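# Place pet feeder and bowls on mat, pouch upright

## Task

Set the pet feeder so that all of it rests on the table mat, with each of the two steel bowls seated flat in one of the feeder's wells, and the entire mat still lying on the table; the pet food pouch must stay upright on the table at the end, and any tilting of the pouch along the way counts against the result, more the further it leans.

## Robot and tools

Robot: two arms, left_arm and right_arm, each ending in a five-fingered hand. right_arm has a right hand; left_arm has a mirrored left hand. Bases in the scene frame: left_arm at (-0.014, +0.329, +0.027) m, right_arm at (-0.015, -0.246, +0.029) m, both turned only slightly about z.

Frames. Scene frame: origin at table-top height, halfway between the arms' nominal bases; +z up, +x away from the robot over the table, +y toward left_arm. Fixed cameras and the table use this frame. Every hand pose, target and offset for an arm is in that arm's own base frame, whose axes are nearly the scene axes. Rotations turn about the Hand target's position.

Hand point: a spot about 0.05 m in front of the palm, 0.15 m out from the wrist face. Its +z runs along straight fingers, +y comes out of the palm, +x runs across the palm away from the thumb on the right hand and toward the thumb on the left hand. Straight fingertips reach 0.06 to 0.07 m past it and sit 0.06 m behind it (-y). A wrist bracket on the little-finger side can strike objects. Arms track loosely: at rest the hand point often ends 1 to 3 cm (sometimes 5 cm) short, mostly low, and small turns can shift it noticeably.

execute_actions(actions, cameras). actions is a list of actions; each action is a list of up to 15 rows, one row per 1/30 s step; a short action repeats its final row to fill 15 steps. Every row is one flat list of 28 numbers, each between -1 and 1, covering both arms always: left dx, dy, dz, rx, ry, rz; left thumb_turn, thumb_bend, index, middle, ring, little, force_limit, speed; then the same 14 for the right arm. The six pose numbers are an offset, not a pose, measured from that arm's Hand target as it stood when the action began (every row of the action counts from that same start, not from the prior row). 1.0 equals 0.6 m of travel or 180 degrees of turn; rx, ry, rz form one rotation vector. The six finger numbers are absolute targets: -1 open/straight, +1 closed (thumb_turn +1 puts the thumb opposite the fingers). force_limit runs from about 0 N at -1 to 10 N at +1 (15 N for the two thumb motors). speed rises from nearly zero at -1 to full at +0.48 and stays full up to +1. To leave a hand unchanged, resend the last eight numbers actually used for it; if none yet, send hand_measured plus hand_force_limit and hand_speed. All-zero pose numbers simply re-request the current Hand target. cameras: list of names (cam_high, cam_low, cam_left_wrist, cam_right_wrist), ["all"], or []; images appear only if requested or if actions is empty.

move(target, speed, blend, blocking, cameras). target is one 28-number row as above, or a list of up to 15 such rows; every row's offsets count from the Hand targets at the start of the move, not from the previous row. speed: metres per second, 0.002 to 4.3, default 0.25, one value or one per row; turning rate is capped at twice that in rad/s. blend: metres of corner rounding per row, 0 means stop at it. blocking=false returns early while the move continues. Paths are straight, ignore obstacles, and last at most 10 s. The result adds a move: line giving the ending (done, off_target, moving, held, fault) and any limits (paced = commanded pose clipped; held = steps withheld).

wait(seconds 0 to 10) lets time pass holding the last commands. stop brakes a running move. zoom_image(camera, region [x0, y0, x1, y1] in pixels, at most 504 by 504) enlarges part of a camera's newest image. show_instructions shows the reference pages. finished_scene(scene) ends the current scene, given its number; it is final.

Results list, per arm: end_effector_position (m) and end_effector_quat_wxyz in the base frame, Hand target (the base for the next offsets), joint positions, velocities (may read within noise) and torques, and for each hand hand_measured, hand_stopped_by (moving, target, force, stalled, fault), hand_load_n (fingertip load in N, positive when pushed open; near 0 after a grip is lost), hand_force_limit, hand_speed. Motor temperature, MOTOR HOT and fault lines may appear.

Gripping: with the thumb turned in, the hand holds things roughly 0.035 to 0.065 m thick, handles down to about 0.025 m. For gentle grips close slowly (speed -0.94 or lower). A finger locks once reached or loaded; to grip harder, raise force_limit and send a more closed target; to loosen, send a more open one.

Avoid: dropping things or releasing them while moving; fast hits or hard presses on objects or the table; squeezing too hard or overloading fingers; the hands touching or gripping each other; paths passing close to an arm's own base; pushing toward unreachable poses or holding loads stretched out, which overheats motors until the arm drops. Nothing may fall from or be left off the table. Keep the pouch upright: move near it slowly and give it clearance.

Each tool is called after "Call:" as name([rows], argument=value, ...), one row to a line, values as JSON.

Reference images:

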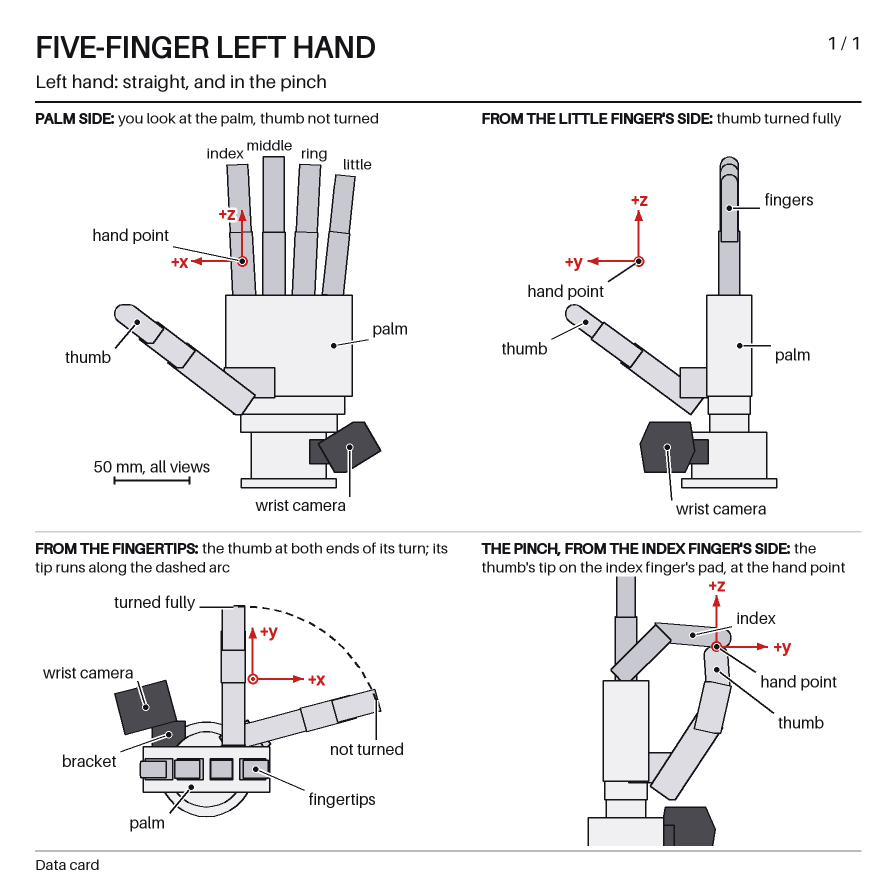

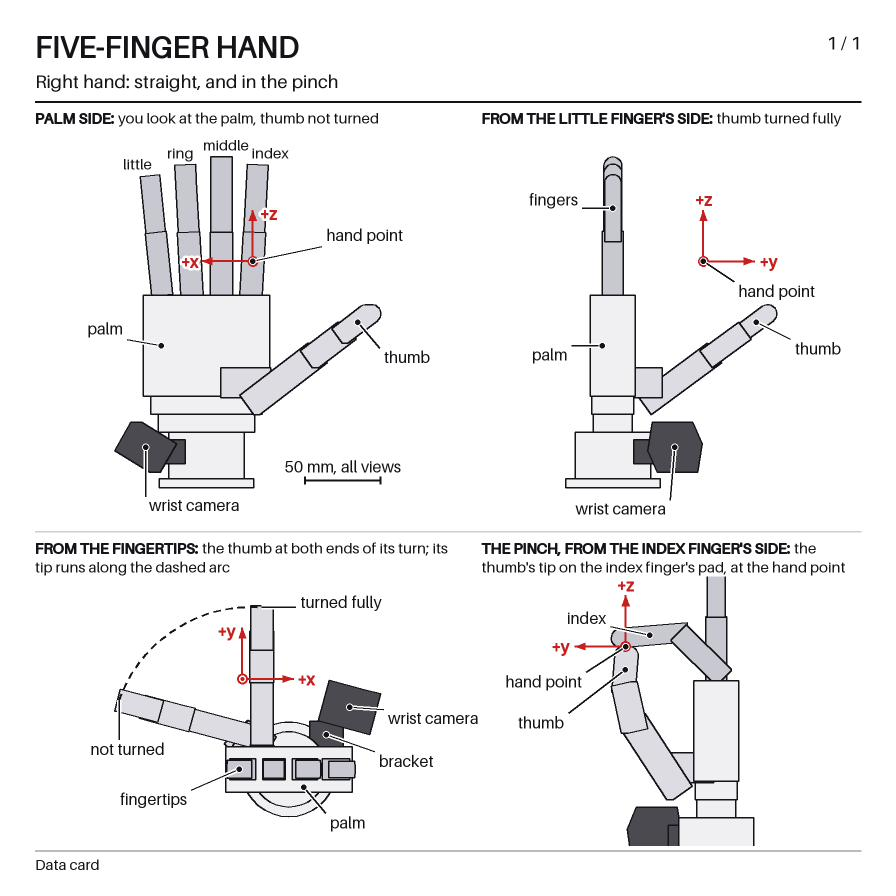

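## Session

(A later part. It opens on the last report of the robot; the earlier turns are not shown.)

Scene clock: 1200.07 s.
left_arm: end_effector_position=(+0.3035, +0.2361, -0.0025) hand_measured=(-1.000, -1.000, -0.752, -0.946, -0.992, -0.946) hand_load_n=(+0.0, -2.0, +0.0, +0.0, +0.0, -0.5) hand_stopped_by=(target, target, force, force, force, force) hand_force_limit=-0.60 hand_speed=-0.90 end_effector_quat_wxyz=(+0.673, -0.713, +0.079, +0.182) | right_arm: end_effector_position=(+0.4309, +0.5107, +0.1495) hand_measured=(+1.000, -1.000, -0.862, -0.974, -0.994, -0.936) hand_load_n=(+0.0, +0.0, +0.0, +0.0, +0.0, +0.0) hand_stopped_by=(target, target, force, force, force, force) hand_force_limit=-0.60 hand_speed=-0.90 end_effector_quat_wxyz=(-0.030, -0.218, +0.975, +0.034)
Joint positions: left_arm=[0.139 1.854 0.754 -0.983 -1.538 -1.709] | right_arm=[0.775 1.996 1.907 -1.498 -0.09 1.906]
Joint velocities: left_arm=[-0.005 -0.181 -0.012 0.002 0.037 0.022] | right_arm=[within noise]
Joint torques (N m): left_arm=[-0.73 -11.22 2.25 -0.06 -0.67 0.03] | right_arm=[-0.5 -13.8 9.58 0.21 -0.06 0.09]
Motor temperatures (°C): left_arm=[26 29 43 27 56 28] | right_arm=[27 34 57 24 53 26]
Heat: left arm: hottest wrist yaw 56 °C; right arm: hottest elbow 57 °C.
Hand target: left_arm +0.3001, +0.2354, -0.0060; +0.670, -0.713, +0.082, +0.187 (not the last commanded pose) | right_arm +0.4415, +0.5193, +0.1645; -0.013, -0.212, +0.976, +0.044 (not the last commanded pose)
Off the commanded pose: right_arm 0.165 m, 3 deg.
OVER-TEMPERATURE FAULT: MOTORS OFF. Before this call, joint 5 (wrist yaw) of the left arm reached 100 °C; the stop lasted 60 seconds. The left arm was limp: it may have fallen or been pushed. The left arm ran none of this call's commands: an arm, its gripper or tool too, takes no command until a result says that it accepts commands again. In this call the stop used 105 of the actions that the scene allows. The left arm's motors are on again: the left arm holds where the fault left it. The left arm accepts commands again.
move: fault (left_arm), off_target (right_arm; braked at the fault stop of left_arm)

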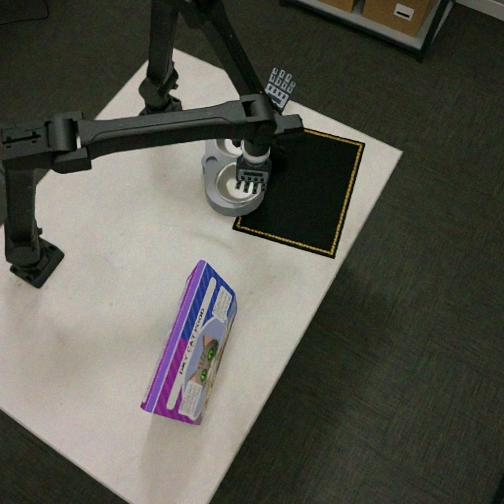

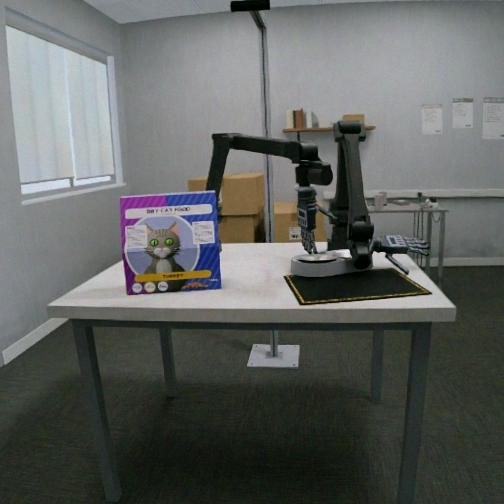

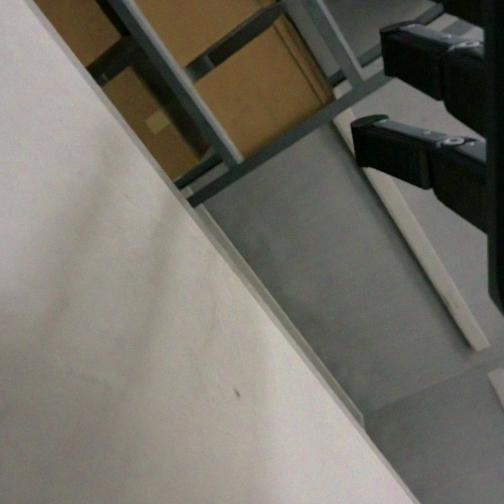

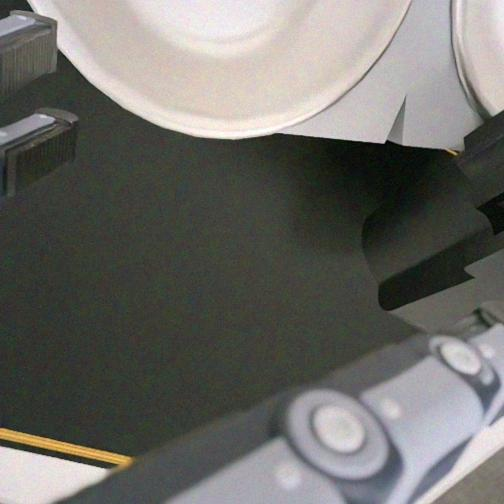

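Call:
move([
  [0,0,0.12,0,0,0,-1,-1,-1,-1,-1,-1,-0.6,-0.5,0,0,0.15,0,0,0,1,-1,-1,-1,-1,-1,-0.6,-0.5],
  [0,0,0.42,0,0,0,-1,-1,-1,-1,-1,-1,-0.6,-0.5,-0.1,-0.4,0.15,0,0,0,1,-1,-1,-1,-1,-1,-0.6,-0.5],
], cameras=["all"], speed=[0.12,0.25], blend=[0.02,0])

Call:
zoom_image(camera="cam_low", region=[270, 210, 440, 310])

Call:
zoom_image(camera="cam_high", region=[180, 80, 380, 280])

Scene clock: 1223.30 s.
left_arm: end_effector_position=(+0.2885, +0.2338, +0.2285) hand_measured=(-1.000, -1.000, -1.000, -1.000, -1.000, -1.000) hand_load_n=(+0.0, +0.0, +0.0, +0.0, +0.0, +0.0) hand_stopped_by=(target, target, target, target, target, target) hand_force_limit=-0.60 hand_speed=-0.50 end_effector_quat_wxyz=(+0.668, -0.711, +0.098, +0.196) | right_arm: end_effector_position=(+0.3803, +0.2807, +0.2450) hand_measured=(+1.000, -1.000, -1.000, -1.000, -1.000, -1.000) hand_load_n=(+0.0, +0.0, -0.5, +0.0, +0.0, +0.0) hand_stopped_by=(target, target, target, target, target, target) hand_force_limit=-0.60 hand_speed=-0.50 end_effector_quat_wxyz=(-0.028, -0.208, +0.977, +0.039)
Joint positions: left_arm=[0.139 1.295 0.917 -1.501 -1.538 -1.456] | right_arm=[0.476 1.491 1.477 -1.59 -0.09 1.626]
Joint torques (N m): left_arm=[-0.85 -8.82 10.24 -0.17 -0.72 0.02] | right_arm=[-0.85 -9.52 7.13 0.35 -0.2 -0.13]
Motor temperatures (°C): left_arm=[26 30 42 27 54 28] | right_arm=[27 34 56 24 50 26]
Heat: left arm: hottest wrist yaw 54 °C; right arm: hottest elbow 56 °C.
Hand target: left_arm +0.3001, +0.2354, +0.2460; +0.670, -0.713, +0.082, +0.187 | right_arm +0.3815, +0.2794, +0.2545; -0.013, -0.212, +0.976, +0.045
Off the commanded pose: left_arm 0.021 m, 2 deg | right_arm 0.010 m, 2 deg.
move: off_target (left_arm)

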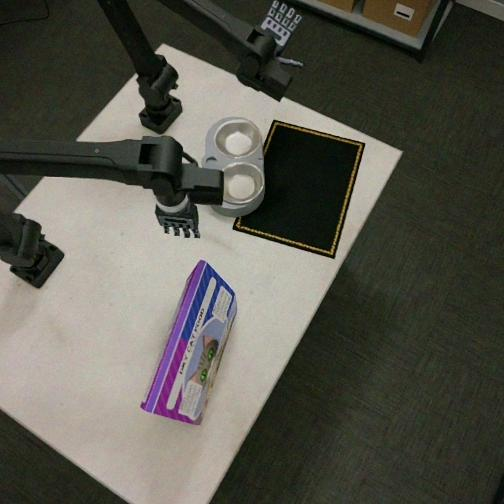

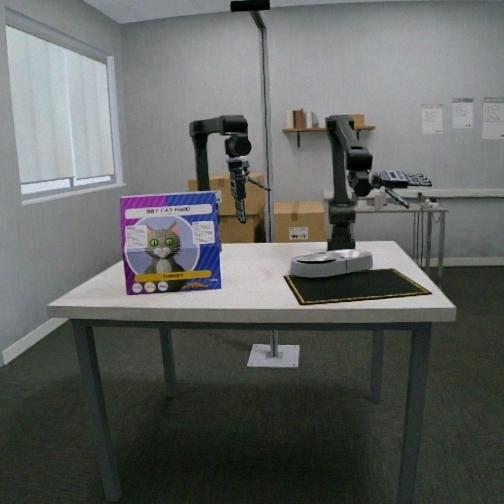

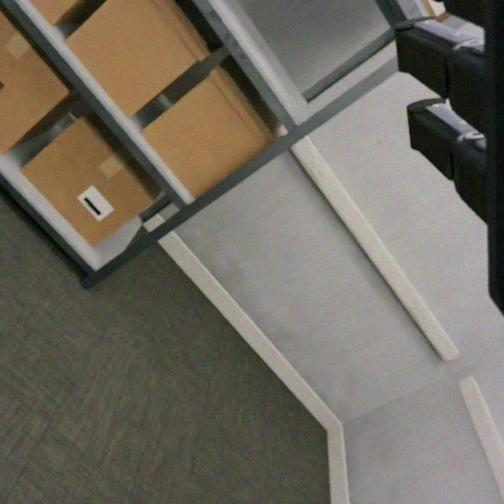

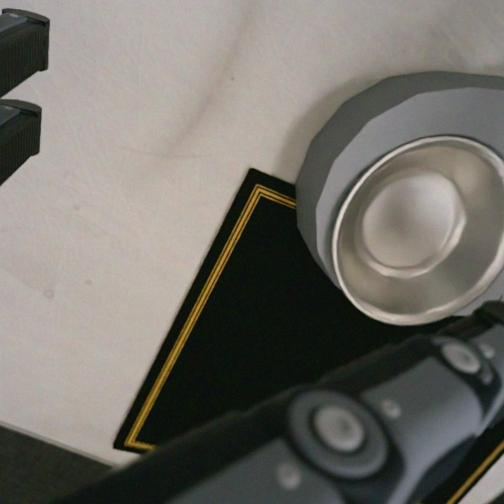

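Scaled by 2.965 from the camera's 504x504 image, which has a finer 720x720 frame.

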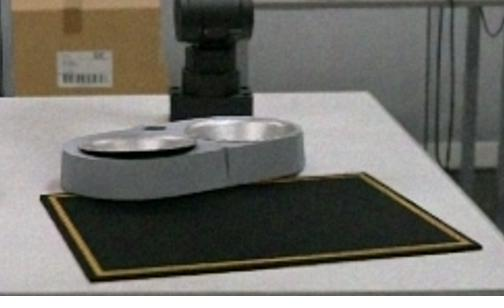

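Scaled by 2.520 from the camera's 504x504 image, which has a finer 720x720 frame.

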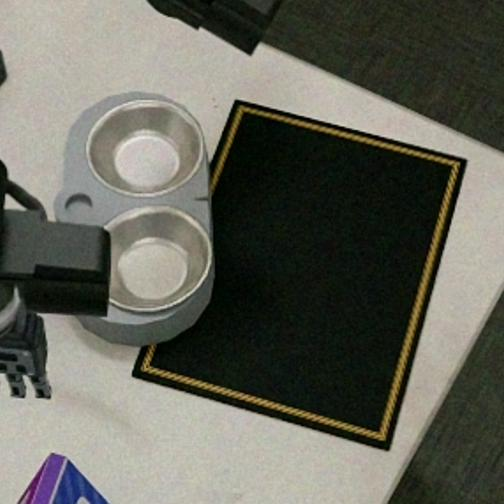

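Call:
move([
  [-0.0545,-0.1882,-0.0767,-0.4579,-0.2597,0.191,-1,-1,-1,-1,-1,-1,-0.6,-0.5,0.0952,0.2455,0,0,0,0.012,1,-1,-1,-1,-1,-1,-0.6,-0.5],
  [-0.0545,-0.1882,-0.3017,-0.4579,-0.2597,0.191,-1,-1,-1,-1,-1,-1,-0.6,-0.5,0.0952,0.2455,-0.2867,0,0,0.012,1,-1,-1,-1,-1,-1,-0.6,-0.5],
], cameras=["all"], speed=[0.3,0.15])

Call:
zoom_image(camera="cam_low", region=[270, 200, 420, 310])

Call:
zoom_image(camera="cam_high", region=[160, 70, 360, 270])

Scene clock: 1313.17 s.
left_arm: end_effector_position=(+0.2696, +0.1202, +0.0705) hand_measured=(-1.000, -1.000, -1.000, -1.000, -1.000, -1.000) hand_load_n=(+0.0, +0.0, +0.0, +0.0, +0.0, +0.0) hand_stopped_by=(target, target, target, target, target, target) hand_force_limit=-0.60 hand_speed=-0.50 end_effector_quat_wxyz=(+0.038, +0.966, +0.256, +0.013) | right_arm: end_effector_position=(+0.4384, +0.4201, +0.0875) hand_measured=(+1.000, -1.000, -1.000, -1.000, -1.000, -1.000) hand_load_n=(+0.0, +0.0, +0.0, +0.0, +0.0, +0.0) hand_stopped_by=(target, target, target, target, target, target) hand_force_limit=-0.60 hand_speed=-0.50 end_effector_quat_wxyz=(-0.015, -0.232, +0.972, +0.044)
Joint positions: left_arm=[0.696 1.137 0.677 -1.119 0.081 -1.394] | right_arm=[0.647 1.87 1.542 -1.235 -0.092 1.749]
Joint torques (N m): left_arm=[0.32 -4.66 5.67 0.98 0.22 0.12] | right_arm=[0.26 -11.34 7.02 0.43 -0.13 0.09]
Motor temperatures (°C): left_arm=[26 30 48 27 46 28] | right_arm=[27 31 47 24 41 26]
Heat: left arm: hottest elbow 48 °C; right arm: hottest elbow 47 °C.
Hand target: left_arm +0.2674, +0.1225, +0.0651; +0.042, +0.965, +0.257, +0.012 | right_arm +0.4387, +0.4267, +0.0827; -0.014, -0.231, +0.972, +0.044
Off the commanded pose: left_arm 0.006 m, 0 deg | right_arm 0.008 m, 0 deg.
move: done

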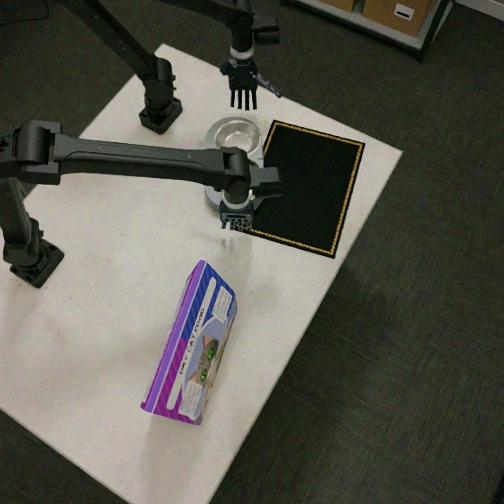

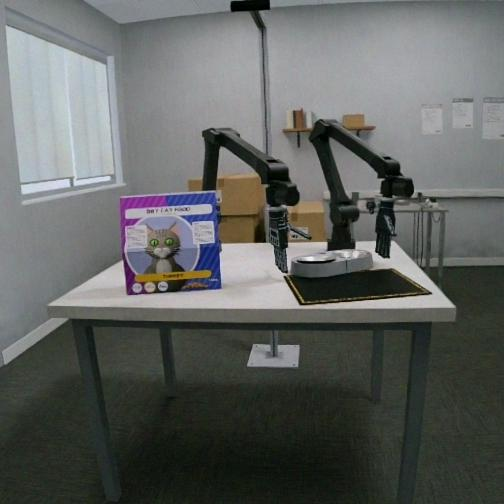

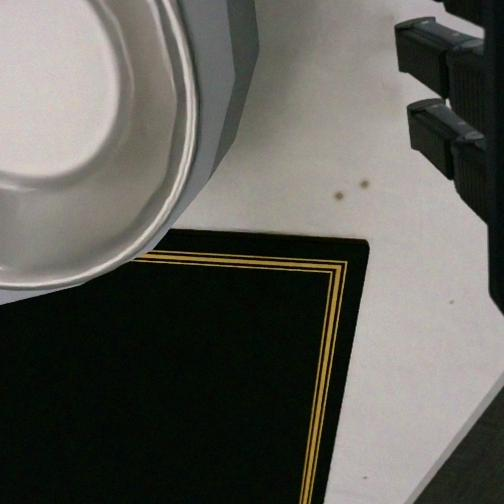

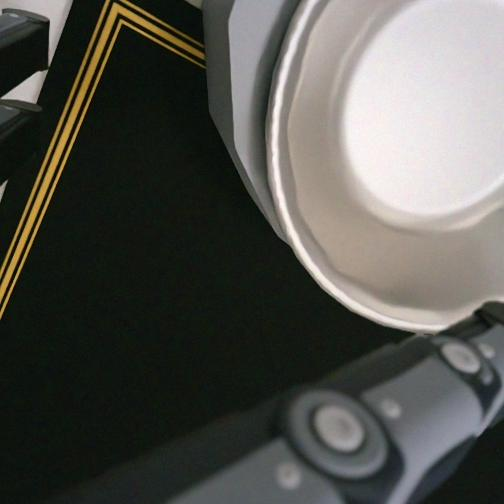

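Scaled by 3.360 from the camera's 504x504 image, which has a finer 720x720 frame.

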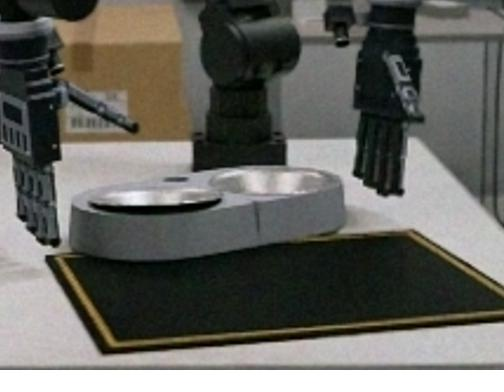

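Scaled by 2.520 from the camera's 504x504 image, which has a finer 720x720 frame.

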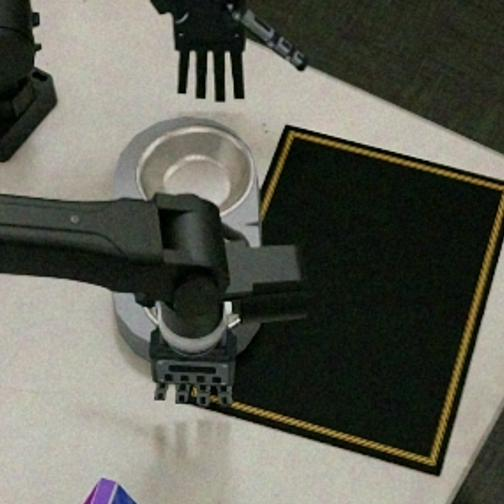

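Call:
move([
  [0.024,-0.092,-0.02,0,0,0,-1,-1,-1,-1,-1,-1,-0.6,-0.9,-0.0447,0.0895,-0.02,0,0,0,1,-1,-1,-1,-1,-1,-0.6,-0.9],
  [0.024,-0.092,-0.02,0,0,0,-1,-1,-0.75,-0.75,-0.75,-0.75,-0.6,-0.9,-0.0447,0.0895,-0.02,0,0,0,1,-1,-0.75,-0.75,-0.75,-0.75,-0.6,-0.9],
], cameras=["cam_high","cam_low"], speed=[0.07,0.07])

Call:
zoom_image(camera="cam_high", region=[160, 70, 360, 270])

Scene clock: 1358.30 s.
left_arm: end_effector_position=(+0.2764, +0.0774, +0.0516) hand_measured=(-1.000, -1.000, -0.872, -0.974, -0.992, -0.880) hand_load_n=(+0.0, +0.0, +1.5, +0.0, +0.0, +2.0) hand_stopped_by=(target, target, force, force, force, force) hand_force_limit=-0.60 hand_speed=-0.90 end_effector_quat_wxyz=(+0.034, +0.964, +0.263, +0.001) | right_arm: end_effector_position=(+0.4107, +0.4577, +0.0683) hand_measured=(+1.000, -1.000, -0.862, -0.982, -0.974, -0.900) hand_load_n=(+0.0, +0.0, +2.5, +0.0, +0.0, +1.0) hand_stopped_by=(target, target, force, force, force, force) hand_force_limit=-0.60 hand_speed=-0.90 end_effector_quat_wxyz=(-0.020, -0.225, +0.974, +0.032)
Joint positions: left_arm=[0.531 1.116 0.611 -1.082 0.066 -1.573] | right_arm=[0.736 1.901 1.542 -1.216 -0.076 1.854]
Joint torques (N m): left_arm=[-3.31 -6.18 5.35 0.98 0.82 -0.16] | right_arm=[1.32 -10.81 9.1 0.44 -0.68 0.07]
Heat: left arm: hottest elbow 44 °C; right arm: hottest elbow 46 °C.
Hand target: left_arm +0.2818, +0.0674, +0.0530; +0.042, +0.965, +0.257, +0.011 | right_arm +0.4118, +0.4803, +0.0706; -0.014, -0.231, +0.972, +0.044
Off the commanded pose: left_arm 0.012 m, 2 deg | right_arm 0.023 m, 2 deg.
move: off_target (left_arm, right_arm); target 2's new numbers were sent with right_arm's hand 0.022 m and 1 deg from that target
Images, in order (width x height): cam_high 504x504, cam_low 504x504.

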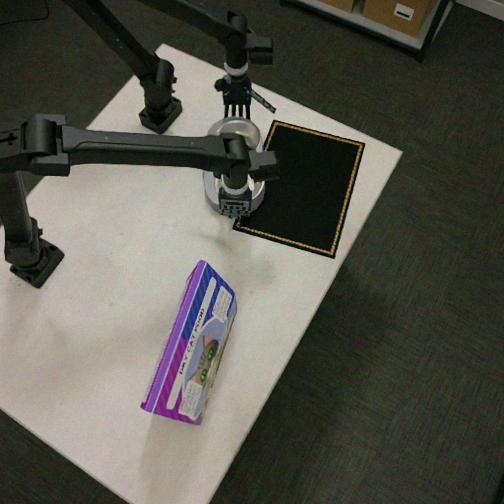

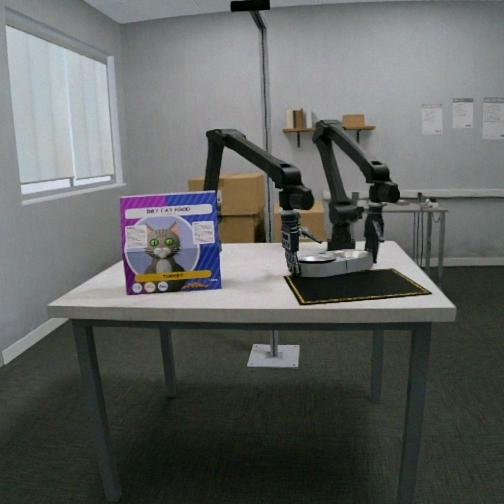

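Scaled by 2.520 from the camera's 504x504 image, which has a finer 720x720 frame.

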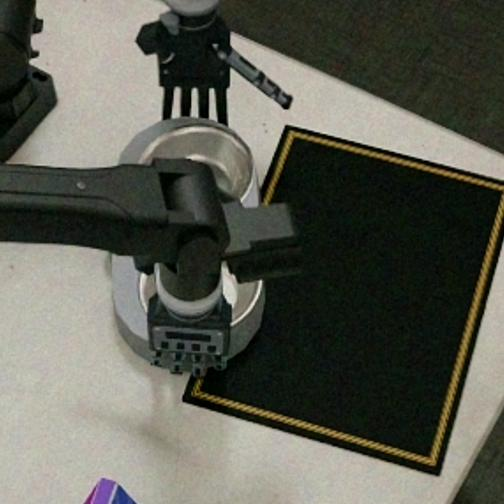

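Call:
move([
  [0.0765,-0.0473,0,0,0,0,-1,-1,-0.75,-0.75,-0.75,-0.75,-0.6,-0.9,-0.0408,0.0668,0,0,0,0,1,-1,-0.75,-0.75,-0.75,-0.75,-0.6,-0.9],
  [0.0765,-0.0473,0.128,0,0,0,-1,-1,-0.75,-0.75,-0.75,-0.75,-0.6,-0.9,-0.0408,0.0668,0.128,0,0,0,1,-1,-0.75,-0.75,-0.75,-0.75,-0.6,-0.9],
], cameras=["cam_low","cam_high"], speed=[0.1,0.1], blend=[0.01,0])

Scene clock: 1373.70 s.
left_arm: end_effector_position=(+0.2880, +0.0577, +0.0923) hand_measured=(-1.000, -1.000, -0.870, -0.974, -0.992, -0.882) hand_load_n=(+0.0, +0.0, +0.0, +0.0, +1.5, +15.5) hand_stopped_by=(target, target, force, force, force, force) hand_force_limit=-0.60 hand_speed=-0.90 end_effector_quat_wxyz=(+0.009, +0.965, +0.261, -0.037) | right_arm: end_effector_position=(+0.4112, +0.4483, +0.0976) hand_measured=(+1.000, -1.000, -0.862, -0.982, -0.974, -0.900) hand_load_n=(+0.0, +0.0, -0.5, +0.0, +0.0, +20.5) hand_stopped_by=(target, target, force, force, force, force) hand_force_limit=-0.60 hand_speed=-0.90 end_effector_quat_wxyz=(-0.040, -0.209, +0.977, -0.016)
Joint positions: left_arm=[0.396 1.108 0.739 -1.277 0.009 -1.702] | right_arm=[0.748 1.909 1.652 -1.4 -0.013 1.897]
Joint torques (N m): left_arm=[-5.42 -7.36 12.1 0.4 2.94 -0.42] | right_arm=[6.3 -14.45 11.84 0.32 -3.17 0.32]
Motor temperatures (°C): left_arm=[26 29 43 27 43 28] | right_arm=[27 31 48 24 39 26]
Heat: left arm: hottest elbow 43 °C; right arm: hottest elbow 48 °C.
Hand target: left_arm +0.3277, +0.0389, +0.1299; +0.042, +0.965, +0.257, +0.011 | right_arm +0.3874, +0.5203, +0.1472; -0.014, -0.230, +0.972, +0.044
Off the commanded pose: left_arm 0.058 m, 7 deg | right_arm 0.091 m, 8 deg.
move: off_target (left_arm, right_arm)
Images, in order (width x height): cam_high 504x504, cam_low 504x504.

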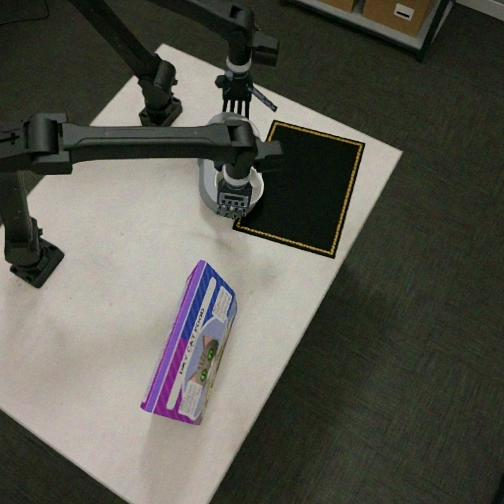

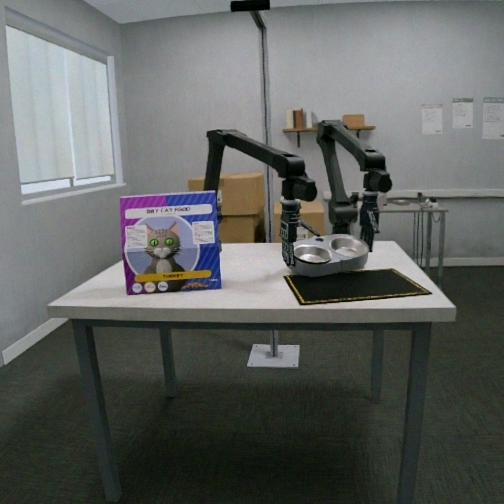

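Call:
move([
  [0.332,0.0523,0.01,0,0,0,-1,-1,-0.75,-0.75,-0.75,-0.75,-0.6,-0.9,0.2917,0.1208,0.01,0,0,0,1,-1,-0.75,-0.75,-0.75,-0.75,-0.6,-0.9],
], cameras=["cam_low","cam_high"], speed=[0.12])

Scene clock: 1402.97 s.
left_arm: end_effector_position=(+0.4732, +0.1212, +0.1040) hand_measured=(-1.000, -1.000, -0.872, -0.974, -0.992, -0.882) hand_load_n=(+0.0, +0.0, +6.5, +0.0, +0.0, +10.0) hand_stopped_by=(target, target, force, force, force, force) hand_force_limit=-0.60 hand_speed=-0.90 end_effector_quat_wxyz=(+0.004, +0.956, +0.292, -0.030) | right_arm: end_effector_position=(+0.6103, +0.5052, +0.1304) hand_measured=(+1.000, -1.000, -0.862, -0.982, -0.974, -0.900) hand_load_n=(+0.0, +0.0, +0.0, +0.0, +0.0, +22.5) hand_stopped_by=(target, target, force, force, force, force) hand_force_limit=-0.60 hand_speed=-0.90 end_effector_quat_wxyz=(+0.026, -0.191, +0.981, +0.015)
Joint positions: left_arm=[0.359 1.597 1.241 -1.275 0.004 -1.806] | right_arm=[0.626 2.443 2.636 -1.704 -0.005 1.813]
Joint torques (N m): left_arm=[-9.05 -14.27 12.68 0.69 3.07 -0.2] | right_arm=[7.71 -16.44 11.64 0.08 -3.33 0.3]
Motor temperatures (°C): left_arm=[26 29 47 27 58 29] | right_arm=[27 32 49 24 52 26]
Heat: left arm: hottest wrist yaw 58 °C; right arm: hottest wrist yaw 52 °C.
Hand target: left_arm +0.5269, +0.0703, +0.1358; +0.042, +0.965, +0.257, +0.011 | right_arm +0.5622, +0.5930, +0.1532; -0.014, -0.231, +0.972, +0.044
Off the commanded pose: left_arm 0.081 m, 8 deg | right_arm 0.102 m, 7 deg.
joint sent to its limit (right arm) — joint 4 (wrist pitch), lower limit. The joint targets are off in position and orientation.
move: off_target (left_arm, right_arm)
Images, in order (width x height): cam_high 504x504, cam_low 504x504.

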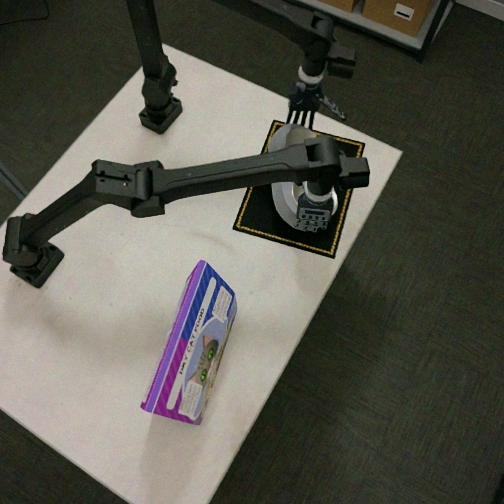

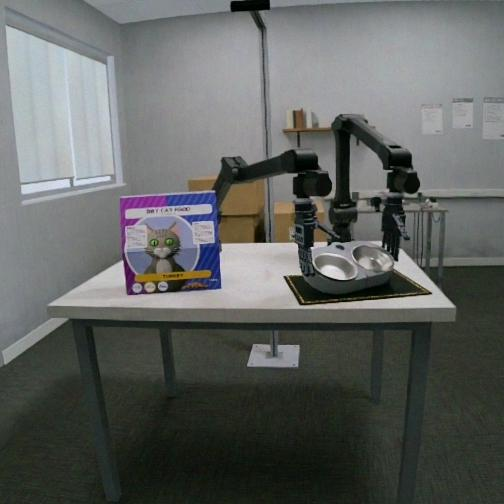

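Call:
move([
  [0,0,-0.126,0,0,0,-1,-1,-0.75,-0.75,-0.75,-0.75,-0.6,-0.9,0,0,-0.130,0,0,0,1,-1,-0.75,-0.75,-0.75,-0.75,-0.6,-0.9],
], cameras=["cam_low","cam_high"], speed=[0.07])

Call:
zoom_image(camera="cam_low", region=[280, 200, 440, 310])

Scene clock: 1417.43 s.
left_arm: end_effector_position=(+0.4908, +0.1278, +0.0575) hand_measured=(-1.000, -1.000, -0.870, -0.974, -0.992, -0.882) hand_load_n=(+0.0, +0.0, +0.5, +0.0, +0.0, +18.0) hand_stopped_by=(target, target, force, force, force, force) hand_force_limit=-0.60 hand_speed=-0.90 end_effector_quat_wxyz=(+0.002, +0.958, +0.286, -0.014) | right_arm: end_effector_position=(+0.6085, +0.5023, +0.0729) hand_measured=(+1.000, -1.000, -0.862, -0.982, -0.974, -0.900) hand_load_n=(+0.0, +0.0, +1.5, +0.0, +1.0, +17.5) hand_stopped_by=(target, target, force, force, force, force) hand_force_limit=-0.60 hand_speed=-0.90 end_effector_quat_wxyz=(-0.009, -0.194, +0.981, -0.001)
Joint positions: left_arm=[0.359 1.674 1.203 -1.128 0.001 -1.792] | right_arm=[0.624 2.516 2.632 -1.704 -0.006 1.804]
Joint torques (N m): left_arm=[-8.94 -14.86 6.65 2.13 3.09 -0.33] | right_arm=[7.82 -15.91 10.76 0.57 -3.33 0.24]
Motor temperatures (°C): left_arm=[27 30 49 27 61 29] | right_arm=[28 32 54 24 56 26]
Heat: left arm: hottest wrist yaw 61 °C; right arm: hottest wrist yaw 56 °C.
Hand target: left_arm +0.5268, +0.0702, +0.0601; +0.042, +0.965, +0.257, +0.011 | right_arm +0.5623, +0.5930, +0.0755; -0.014, -0.231, +0.972, +0.044
Off the commanded pose: left_arm 0.068 m, 6 deg | right_arm 0.102 m, 7 deg.
move: off_target (left_arm, right_arm)
Images, in order (width x height): cam_high 504x504, cam_low 504x504.

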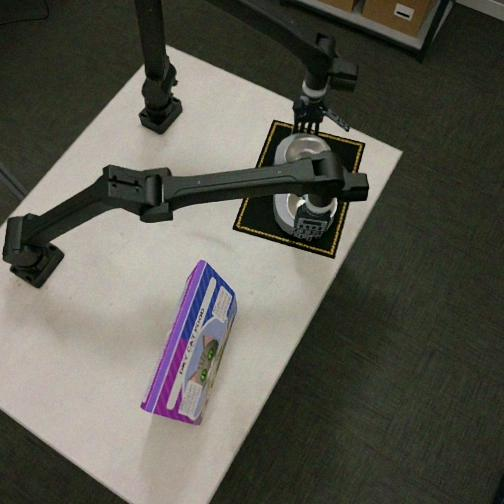

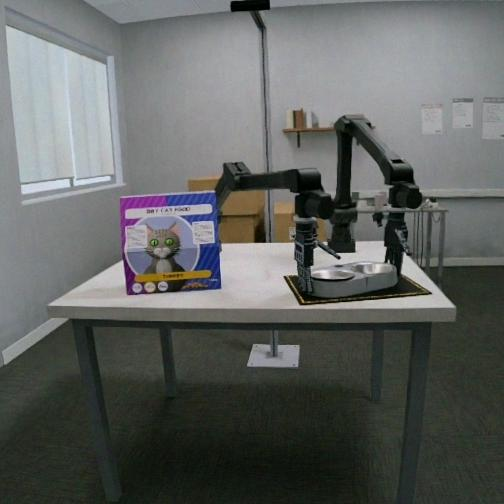

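Scaled by 3.150 from the camera's 504x504 image, which has a finer 720x720 frame.

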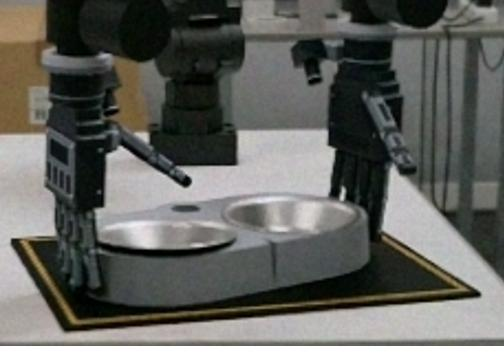

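Call:
move([
  [-0.06,0.096,0,0,0,0,-1,-1,-0.75,-0.75,-0.75,-0.75,-0.6,-0.9,0.077,-0.151,0,0,0,0,1,-1,-0.75,-0.75,-0.75,-0.75,-0.6,-0.9],
  [-0.09,0.165,0.0,0,0,0,-1,-1,-1,-1,-1,-1,-0.6,-0.5,0.11,-0.23,0.0,0,0,0,1,-1,-1,-1,-1,-1,-0.6,-0.5],
  [-0.09,0.165,0.25,0,0,0,-1,-1,-1,-1,-1,-1,-0.6,-0.5,0.08,-0.25,0.25,0,0,0,1,-1,-1,-1,-1,-1,-0.6,-0.5],
], cameras=["all"], speed=[0.1,0.1,0.2])

Call:
zoom_image(camera="cam_low", region=[280, 220, 440, 310])

Call:
zoom_image(camera="cam_high", region=[210, 90, 390, 270])

Scene clock: 1438.30 s.
left_arm: end_effector_position=(+0.4620, +0.1591, +0.1860) hand_measured=(-1.000, -1.000, -1.000, -1.000, -1.000, -1.000) hand_load_n=(+0.0, +0.0, +0.0, -0.5, +0.0, +0.0) hand_stopped_by=(target, target, target, target, target, target) hand_force_limit=-0.60 hand_speed=-0.50 end_effector_quat_wxyz=(+0.045, +0.964, +0.260, -0.012) | right_arm: end_effector_position=(+0.6082, +0.4468, +0.2171) hand_measured=(+1.000, -1.000, -1.000, -1.000, -1.000, -1.000) hand_load_n=(+0.0, -0.5, +0.0, +0.0, +0.0, +0.0) hand_stopped_by=(target, target, target, target, target, target) hand_force_limit=-0.60 hand_speed=-0.50 end_effector_quat_wxyz=(+0.041, -0.230, +0.970, +0.066)
Joint positions: left_arm=[0.486 1.556 1.397 -1.457 0.083 -1.609] | right_arm=[0.532 2.258 2.502 -1.697 -0.102 1.644]
Joint torques (N m): left_arm=[-0.15 -14.97 11.26 0.21 0.19 0.12] | right_arm=[-0.91 -17.44 7.68 -0.08 -0.2 0.1]
Motor temperatures (°C): left_arm=[27 30 47 27 61 29] | right_arm=[28 34 55 24 56 26]
Heat: left arm: hottest wrist yaw 61 °C; right arm: hottest wrist yaw 56 °C.
Hand target: left_arm +0.4729, +0.1692, +0.2102; +0.042, +0.965, +0.257, +0.011 | right_arm +0.6102, +0.4430, +0.2253; -0.014, -0.231, +0.972, +0.044
Off the commanded pose: left_arm 0.028 m, 3 deg | right_arm 0.009 m, 7 deg.
joint sent to its limit (right arm) — joint 4 (wrist pitch), lower limit. The joint targets are off in orientation, not in position.
move: off_target (left_arm, right_arm); target 2's new numbers were sent with right_arm's hand 0.023 m and 1 deg from that target

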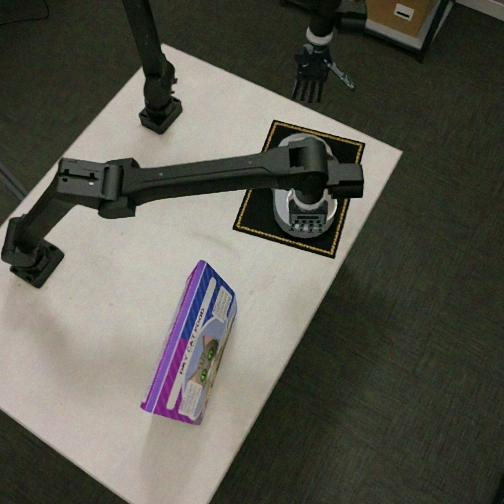

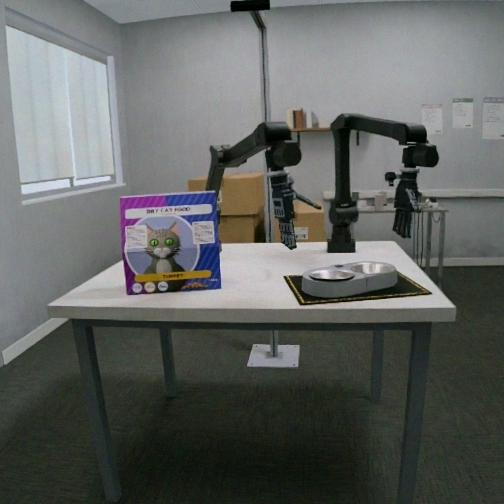

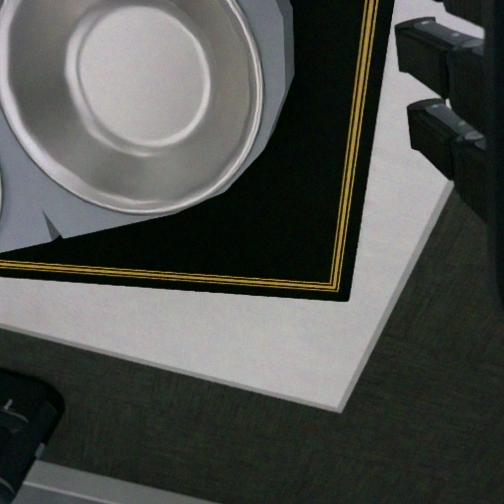

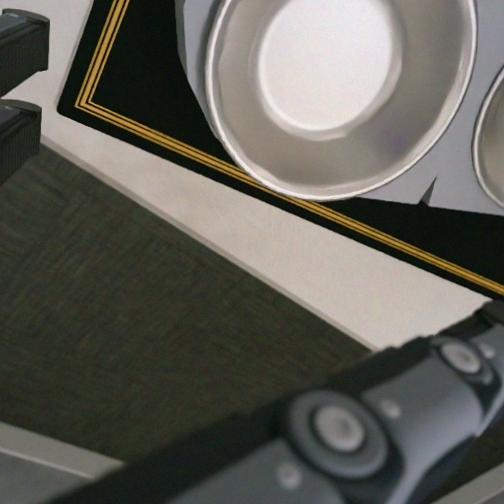

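Scaled by 3.150 from the camera's 504x504 image, which has a finer 720x720 frame.

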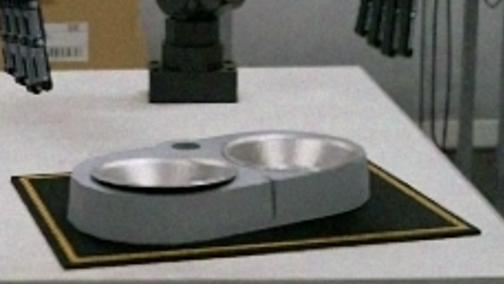

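Scaled by 2.800 from the camera's 504x504 image, which has a finer 720x720 frame.

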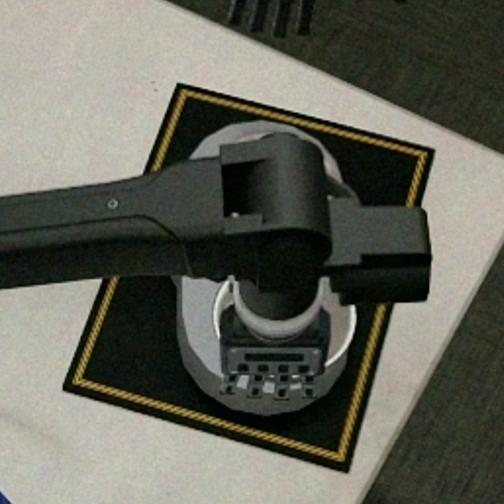

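Call:
move([
  [0,0.05,0.1,0,0,0,-1,-1,-1,-1,-1,-1,-0.6,-0.5,-0.15,-0.45,0.05,0,0,0,1,-1,-1,-1,-1,-1,-0.6,-0.5],
], cameras=["cam_high","cam_low"], speed=[0.3])

Call:
zoom_image(camera="cam_high", region=[230, 110, 370, 260])

Call:
zoom_image(camera="cam_low", region=[290, 240, 430, 310])

Scene clock: 1449.03 s.
left_arm: end_effector_position=(+0.4645, +0.1866, +0.2560) hand_measured=(-1.000, -1.000, -1.000, -1.000, -1.000, -1.000) hand_load_n=(+0.0, +0.0, +0.0, +0.0, +0.0, +0.0) hand_stopped_by=(target, target, target, target, target, target) hand_force_limit=-0.60 hand_speed=-0.50 end_effector_quat_wxyz=(+0.044, +0.965, +0.257, -0.002) | right_arm: end_effector_position=(+0.5239, +0.1893, +0.2341) hand_measured=(+1.000, -1.000, -1.000, -1.000, -1.000, -1.000) hand_load_n=(+0.0, +0.0, +0.0, +0.0, +0.0, -1.5) hand_stopped_by=(target, target, target, target, target, target) hand_force_limit=-0.60 hand_speed=-0.50 end_effector_quat_wxyz=(-0.030, -0.228, +0.972, +0.052)
Joint positions: left_arm=[0.536 1.572 1.599 -1.625 0.083 -1.554] | right_arm=[0.193 1.794 1.82 -1.661 -0.103 1.299]
Joint torques (N m): left_arm=[0.44 -13.45 11.4 0.06 0.2 0.12] | right_arm=[-2.2 -14.51 7.28 -0.5 0.54 -0.23]
Motor temperatures (°C): left_arm=[27 31 47 27 54 29] | right_arm=[28 36 54 24 50 26]
Heat: left arm: hottest wrist yaw 54 °C; right arm: hottest elbow 54 °C.
Hand target: left_arm +0.4729, +0.1993, +0.2701; +0.042, +0.965, +0.257, +0.011 | right_arm +0.5203, +0.1730, +0.2553; -0.014, -0.231, +0.972, +0.044
Off the commanded pose: left_arm 0.021 m, 2 deg | right_arm 0.027 m, 2 deg.
move: off_target (left_arm, right_arm)
Images, in order (width x height): cam_high 504x504, cam_low 504x504.

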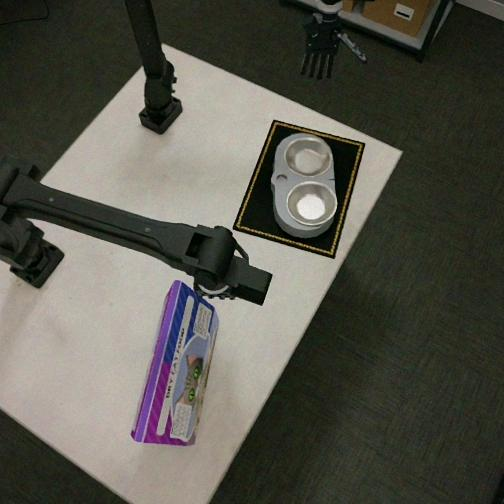

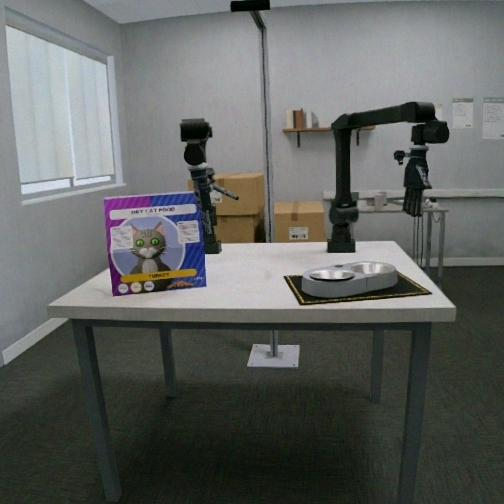

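Scaled by 3.360 from the camera's 504x504 image, which has a finer 720x720 frame.

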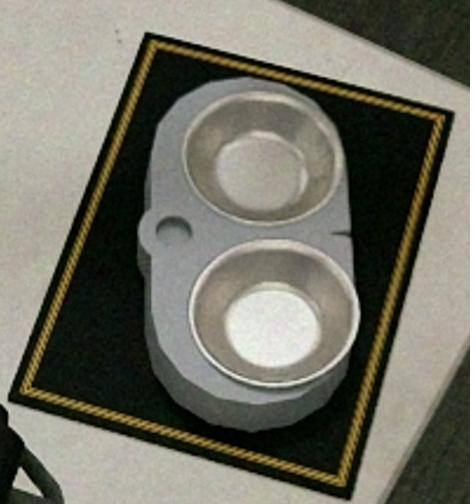

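Scaled by 3.600 from the camera's 504x504 image, which has a finer 720x720 frame.

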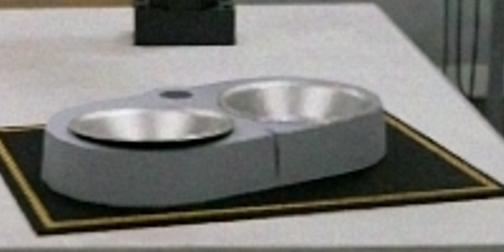

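Call:
move([
  [0.0212,-0.3,-0.05,0.029,-0.0163,-0.6549,-1,-1,-1,-1,1,1,-0.6,0.3,0,0.1,0.1,0,0,0,1,-1,-1,-1,-1,-1,-0.6,-0.5],
  [0.0212,-0.3897,-0.15,0.029,-0.0163,-0.6549,-1,-1,-1,-1,1,1,-0.6,0.3,-0.25,-0.1,0.33,0,0,0,1,-1,-1,-1,-1,-1,-0.6,-0.5],
], cameras=["all"], speed=[0.2,0.2])

Call:
zoom_image(camera="cam_high", region=[210, 90, 390, 270])

Scene clock: 1523.57 s.
left_arm: end_effector_position=(+0.4833, -0.0277, +0.1925) hand_measured=(-1.000, -1.000, -1.000, -1.000, +1.000, +1.000) hand_load_n=(+0.0, +0.0, -0.5, +0.0, +0.0, +0.0) hand_stopped_by=(target, target, target, target, target, target) hand_force_limit=-0.60 hand_speed=0.30 end_effector_quat_wxyz=(-0.004, +0.718, -0.696, +0.007) | right_arm: end_effector_position=(+0.3723, +0.1165, +0.4519) hand_measured=(+1.000, -1.000, -1.000, -1.000, -1.000, -1.000) hand_load_n=(+0.0, +0.0, +0.0, +0.0, +0.0, -0.5) hand_stopped_by=(target, target, target, target, target, target) hand_force_limit=-0.60 hand_speed=-0.50 end_effector_quat_wxyz=(+0.190, -0.209, +0.958, +0.050)
Joint positions: left_arm=[0.011 1.754 1.677 -1.479 0.004 -0.02] | right_arm=[0.054 1.186 1.678 -1.699 -0.158 1.223]
Joint torques (N m): left_arm=[-2.14 -16.56 6.41 0.92 -0.13 -0.18] | right_arm=[-1.2 -4.54 7.1 0.42 -0.14 -0.15]
Motor temperatures (°C): left_arm=[26 31 48 27 43 28] | right_arm=[27 33 48 24 40 26]
Heat: left arm: hottest elbow 48 °C; right arm: hottest elbow 48 °C.
Hand target: left_arm +0.4856, -0.0346, +0.1801; +0.000, +0.718, -0.696, +0.001 | right_arm +0.3702, +0.1130, +0.4533; -0.014, -0.231, +0.972, +0.044
Off the commanded pose: left_arm 0.014 m, 1 deg | right_arm 0.004 m, 24 deg.
joint sent to its limit (right arm) — joint 4 (wrist pitch), lower limit. The joint targets are off in orientation, not in position.
move: off_target (left_arm, right_arm)

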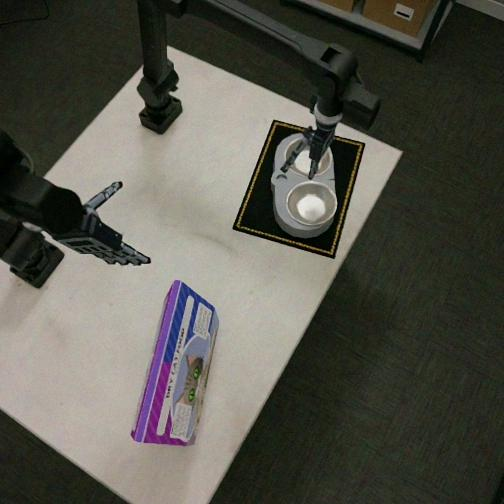

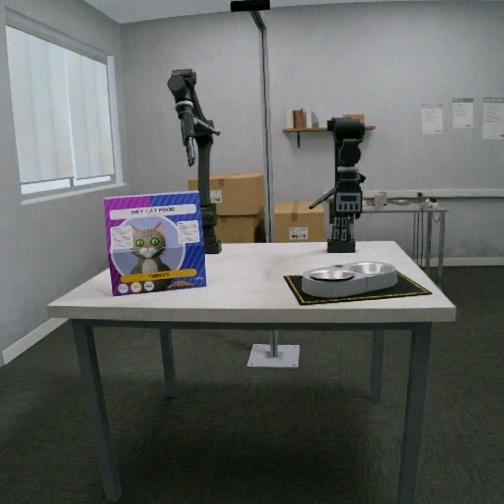

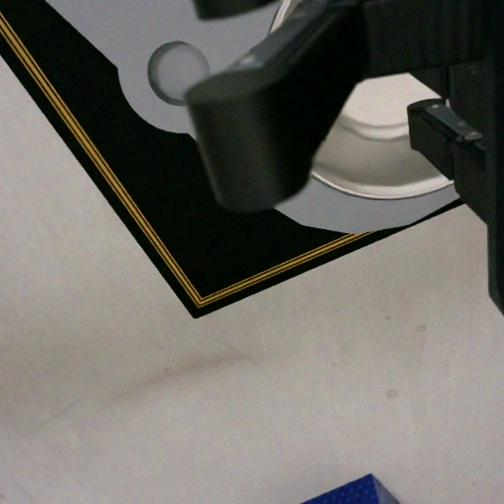

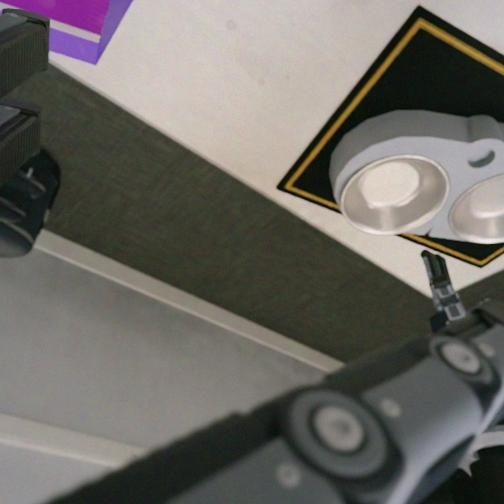

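Scaled by 2.800 from the camera's 504x504 image, which has a finer 720x720 frame.

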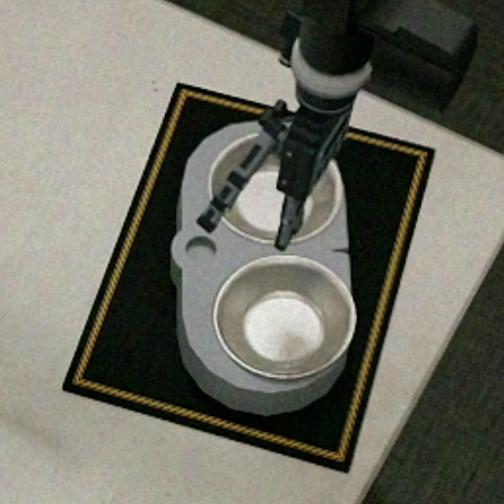

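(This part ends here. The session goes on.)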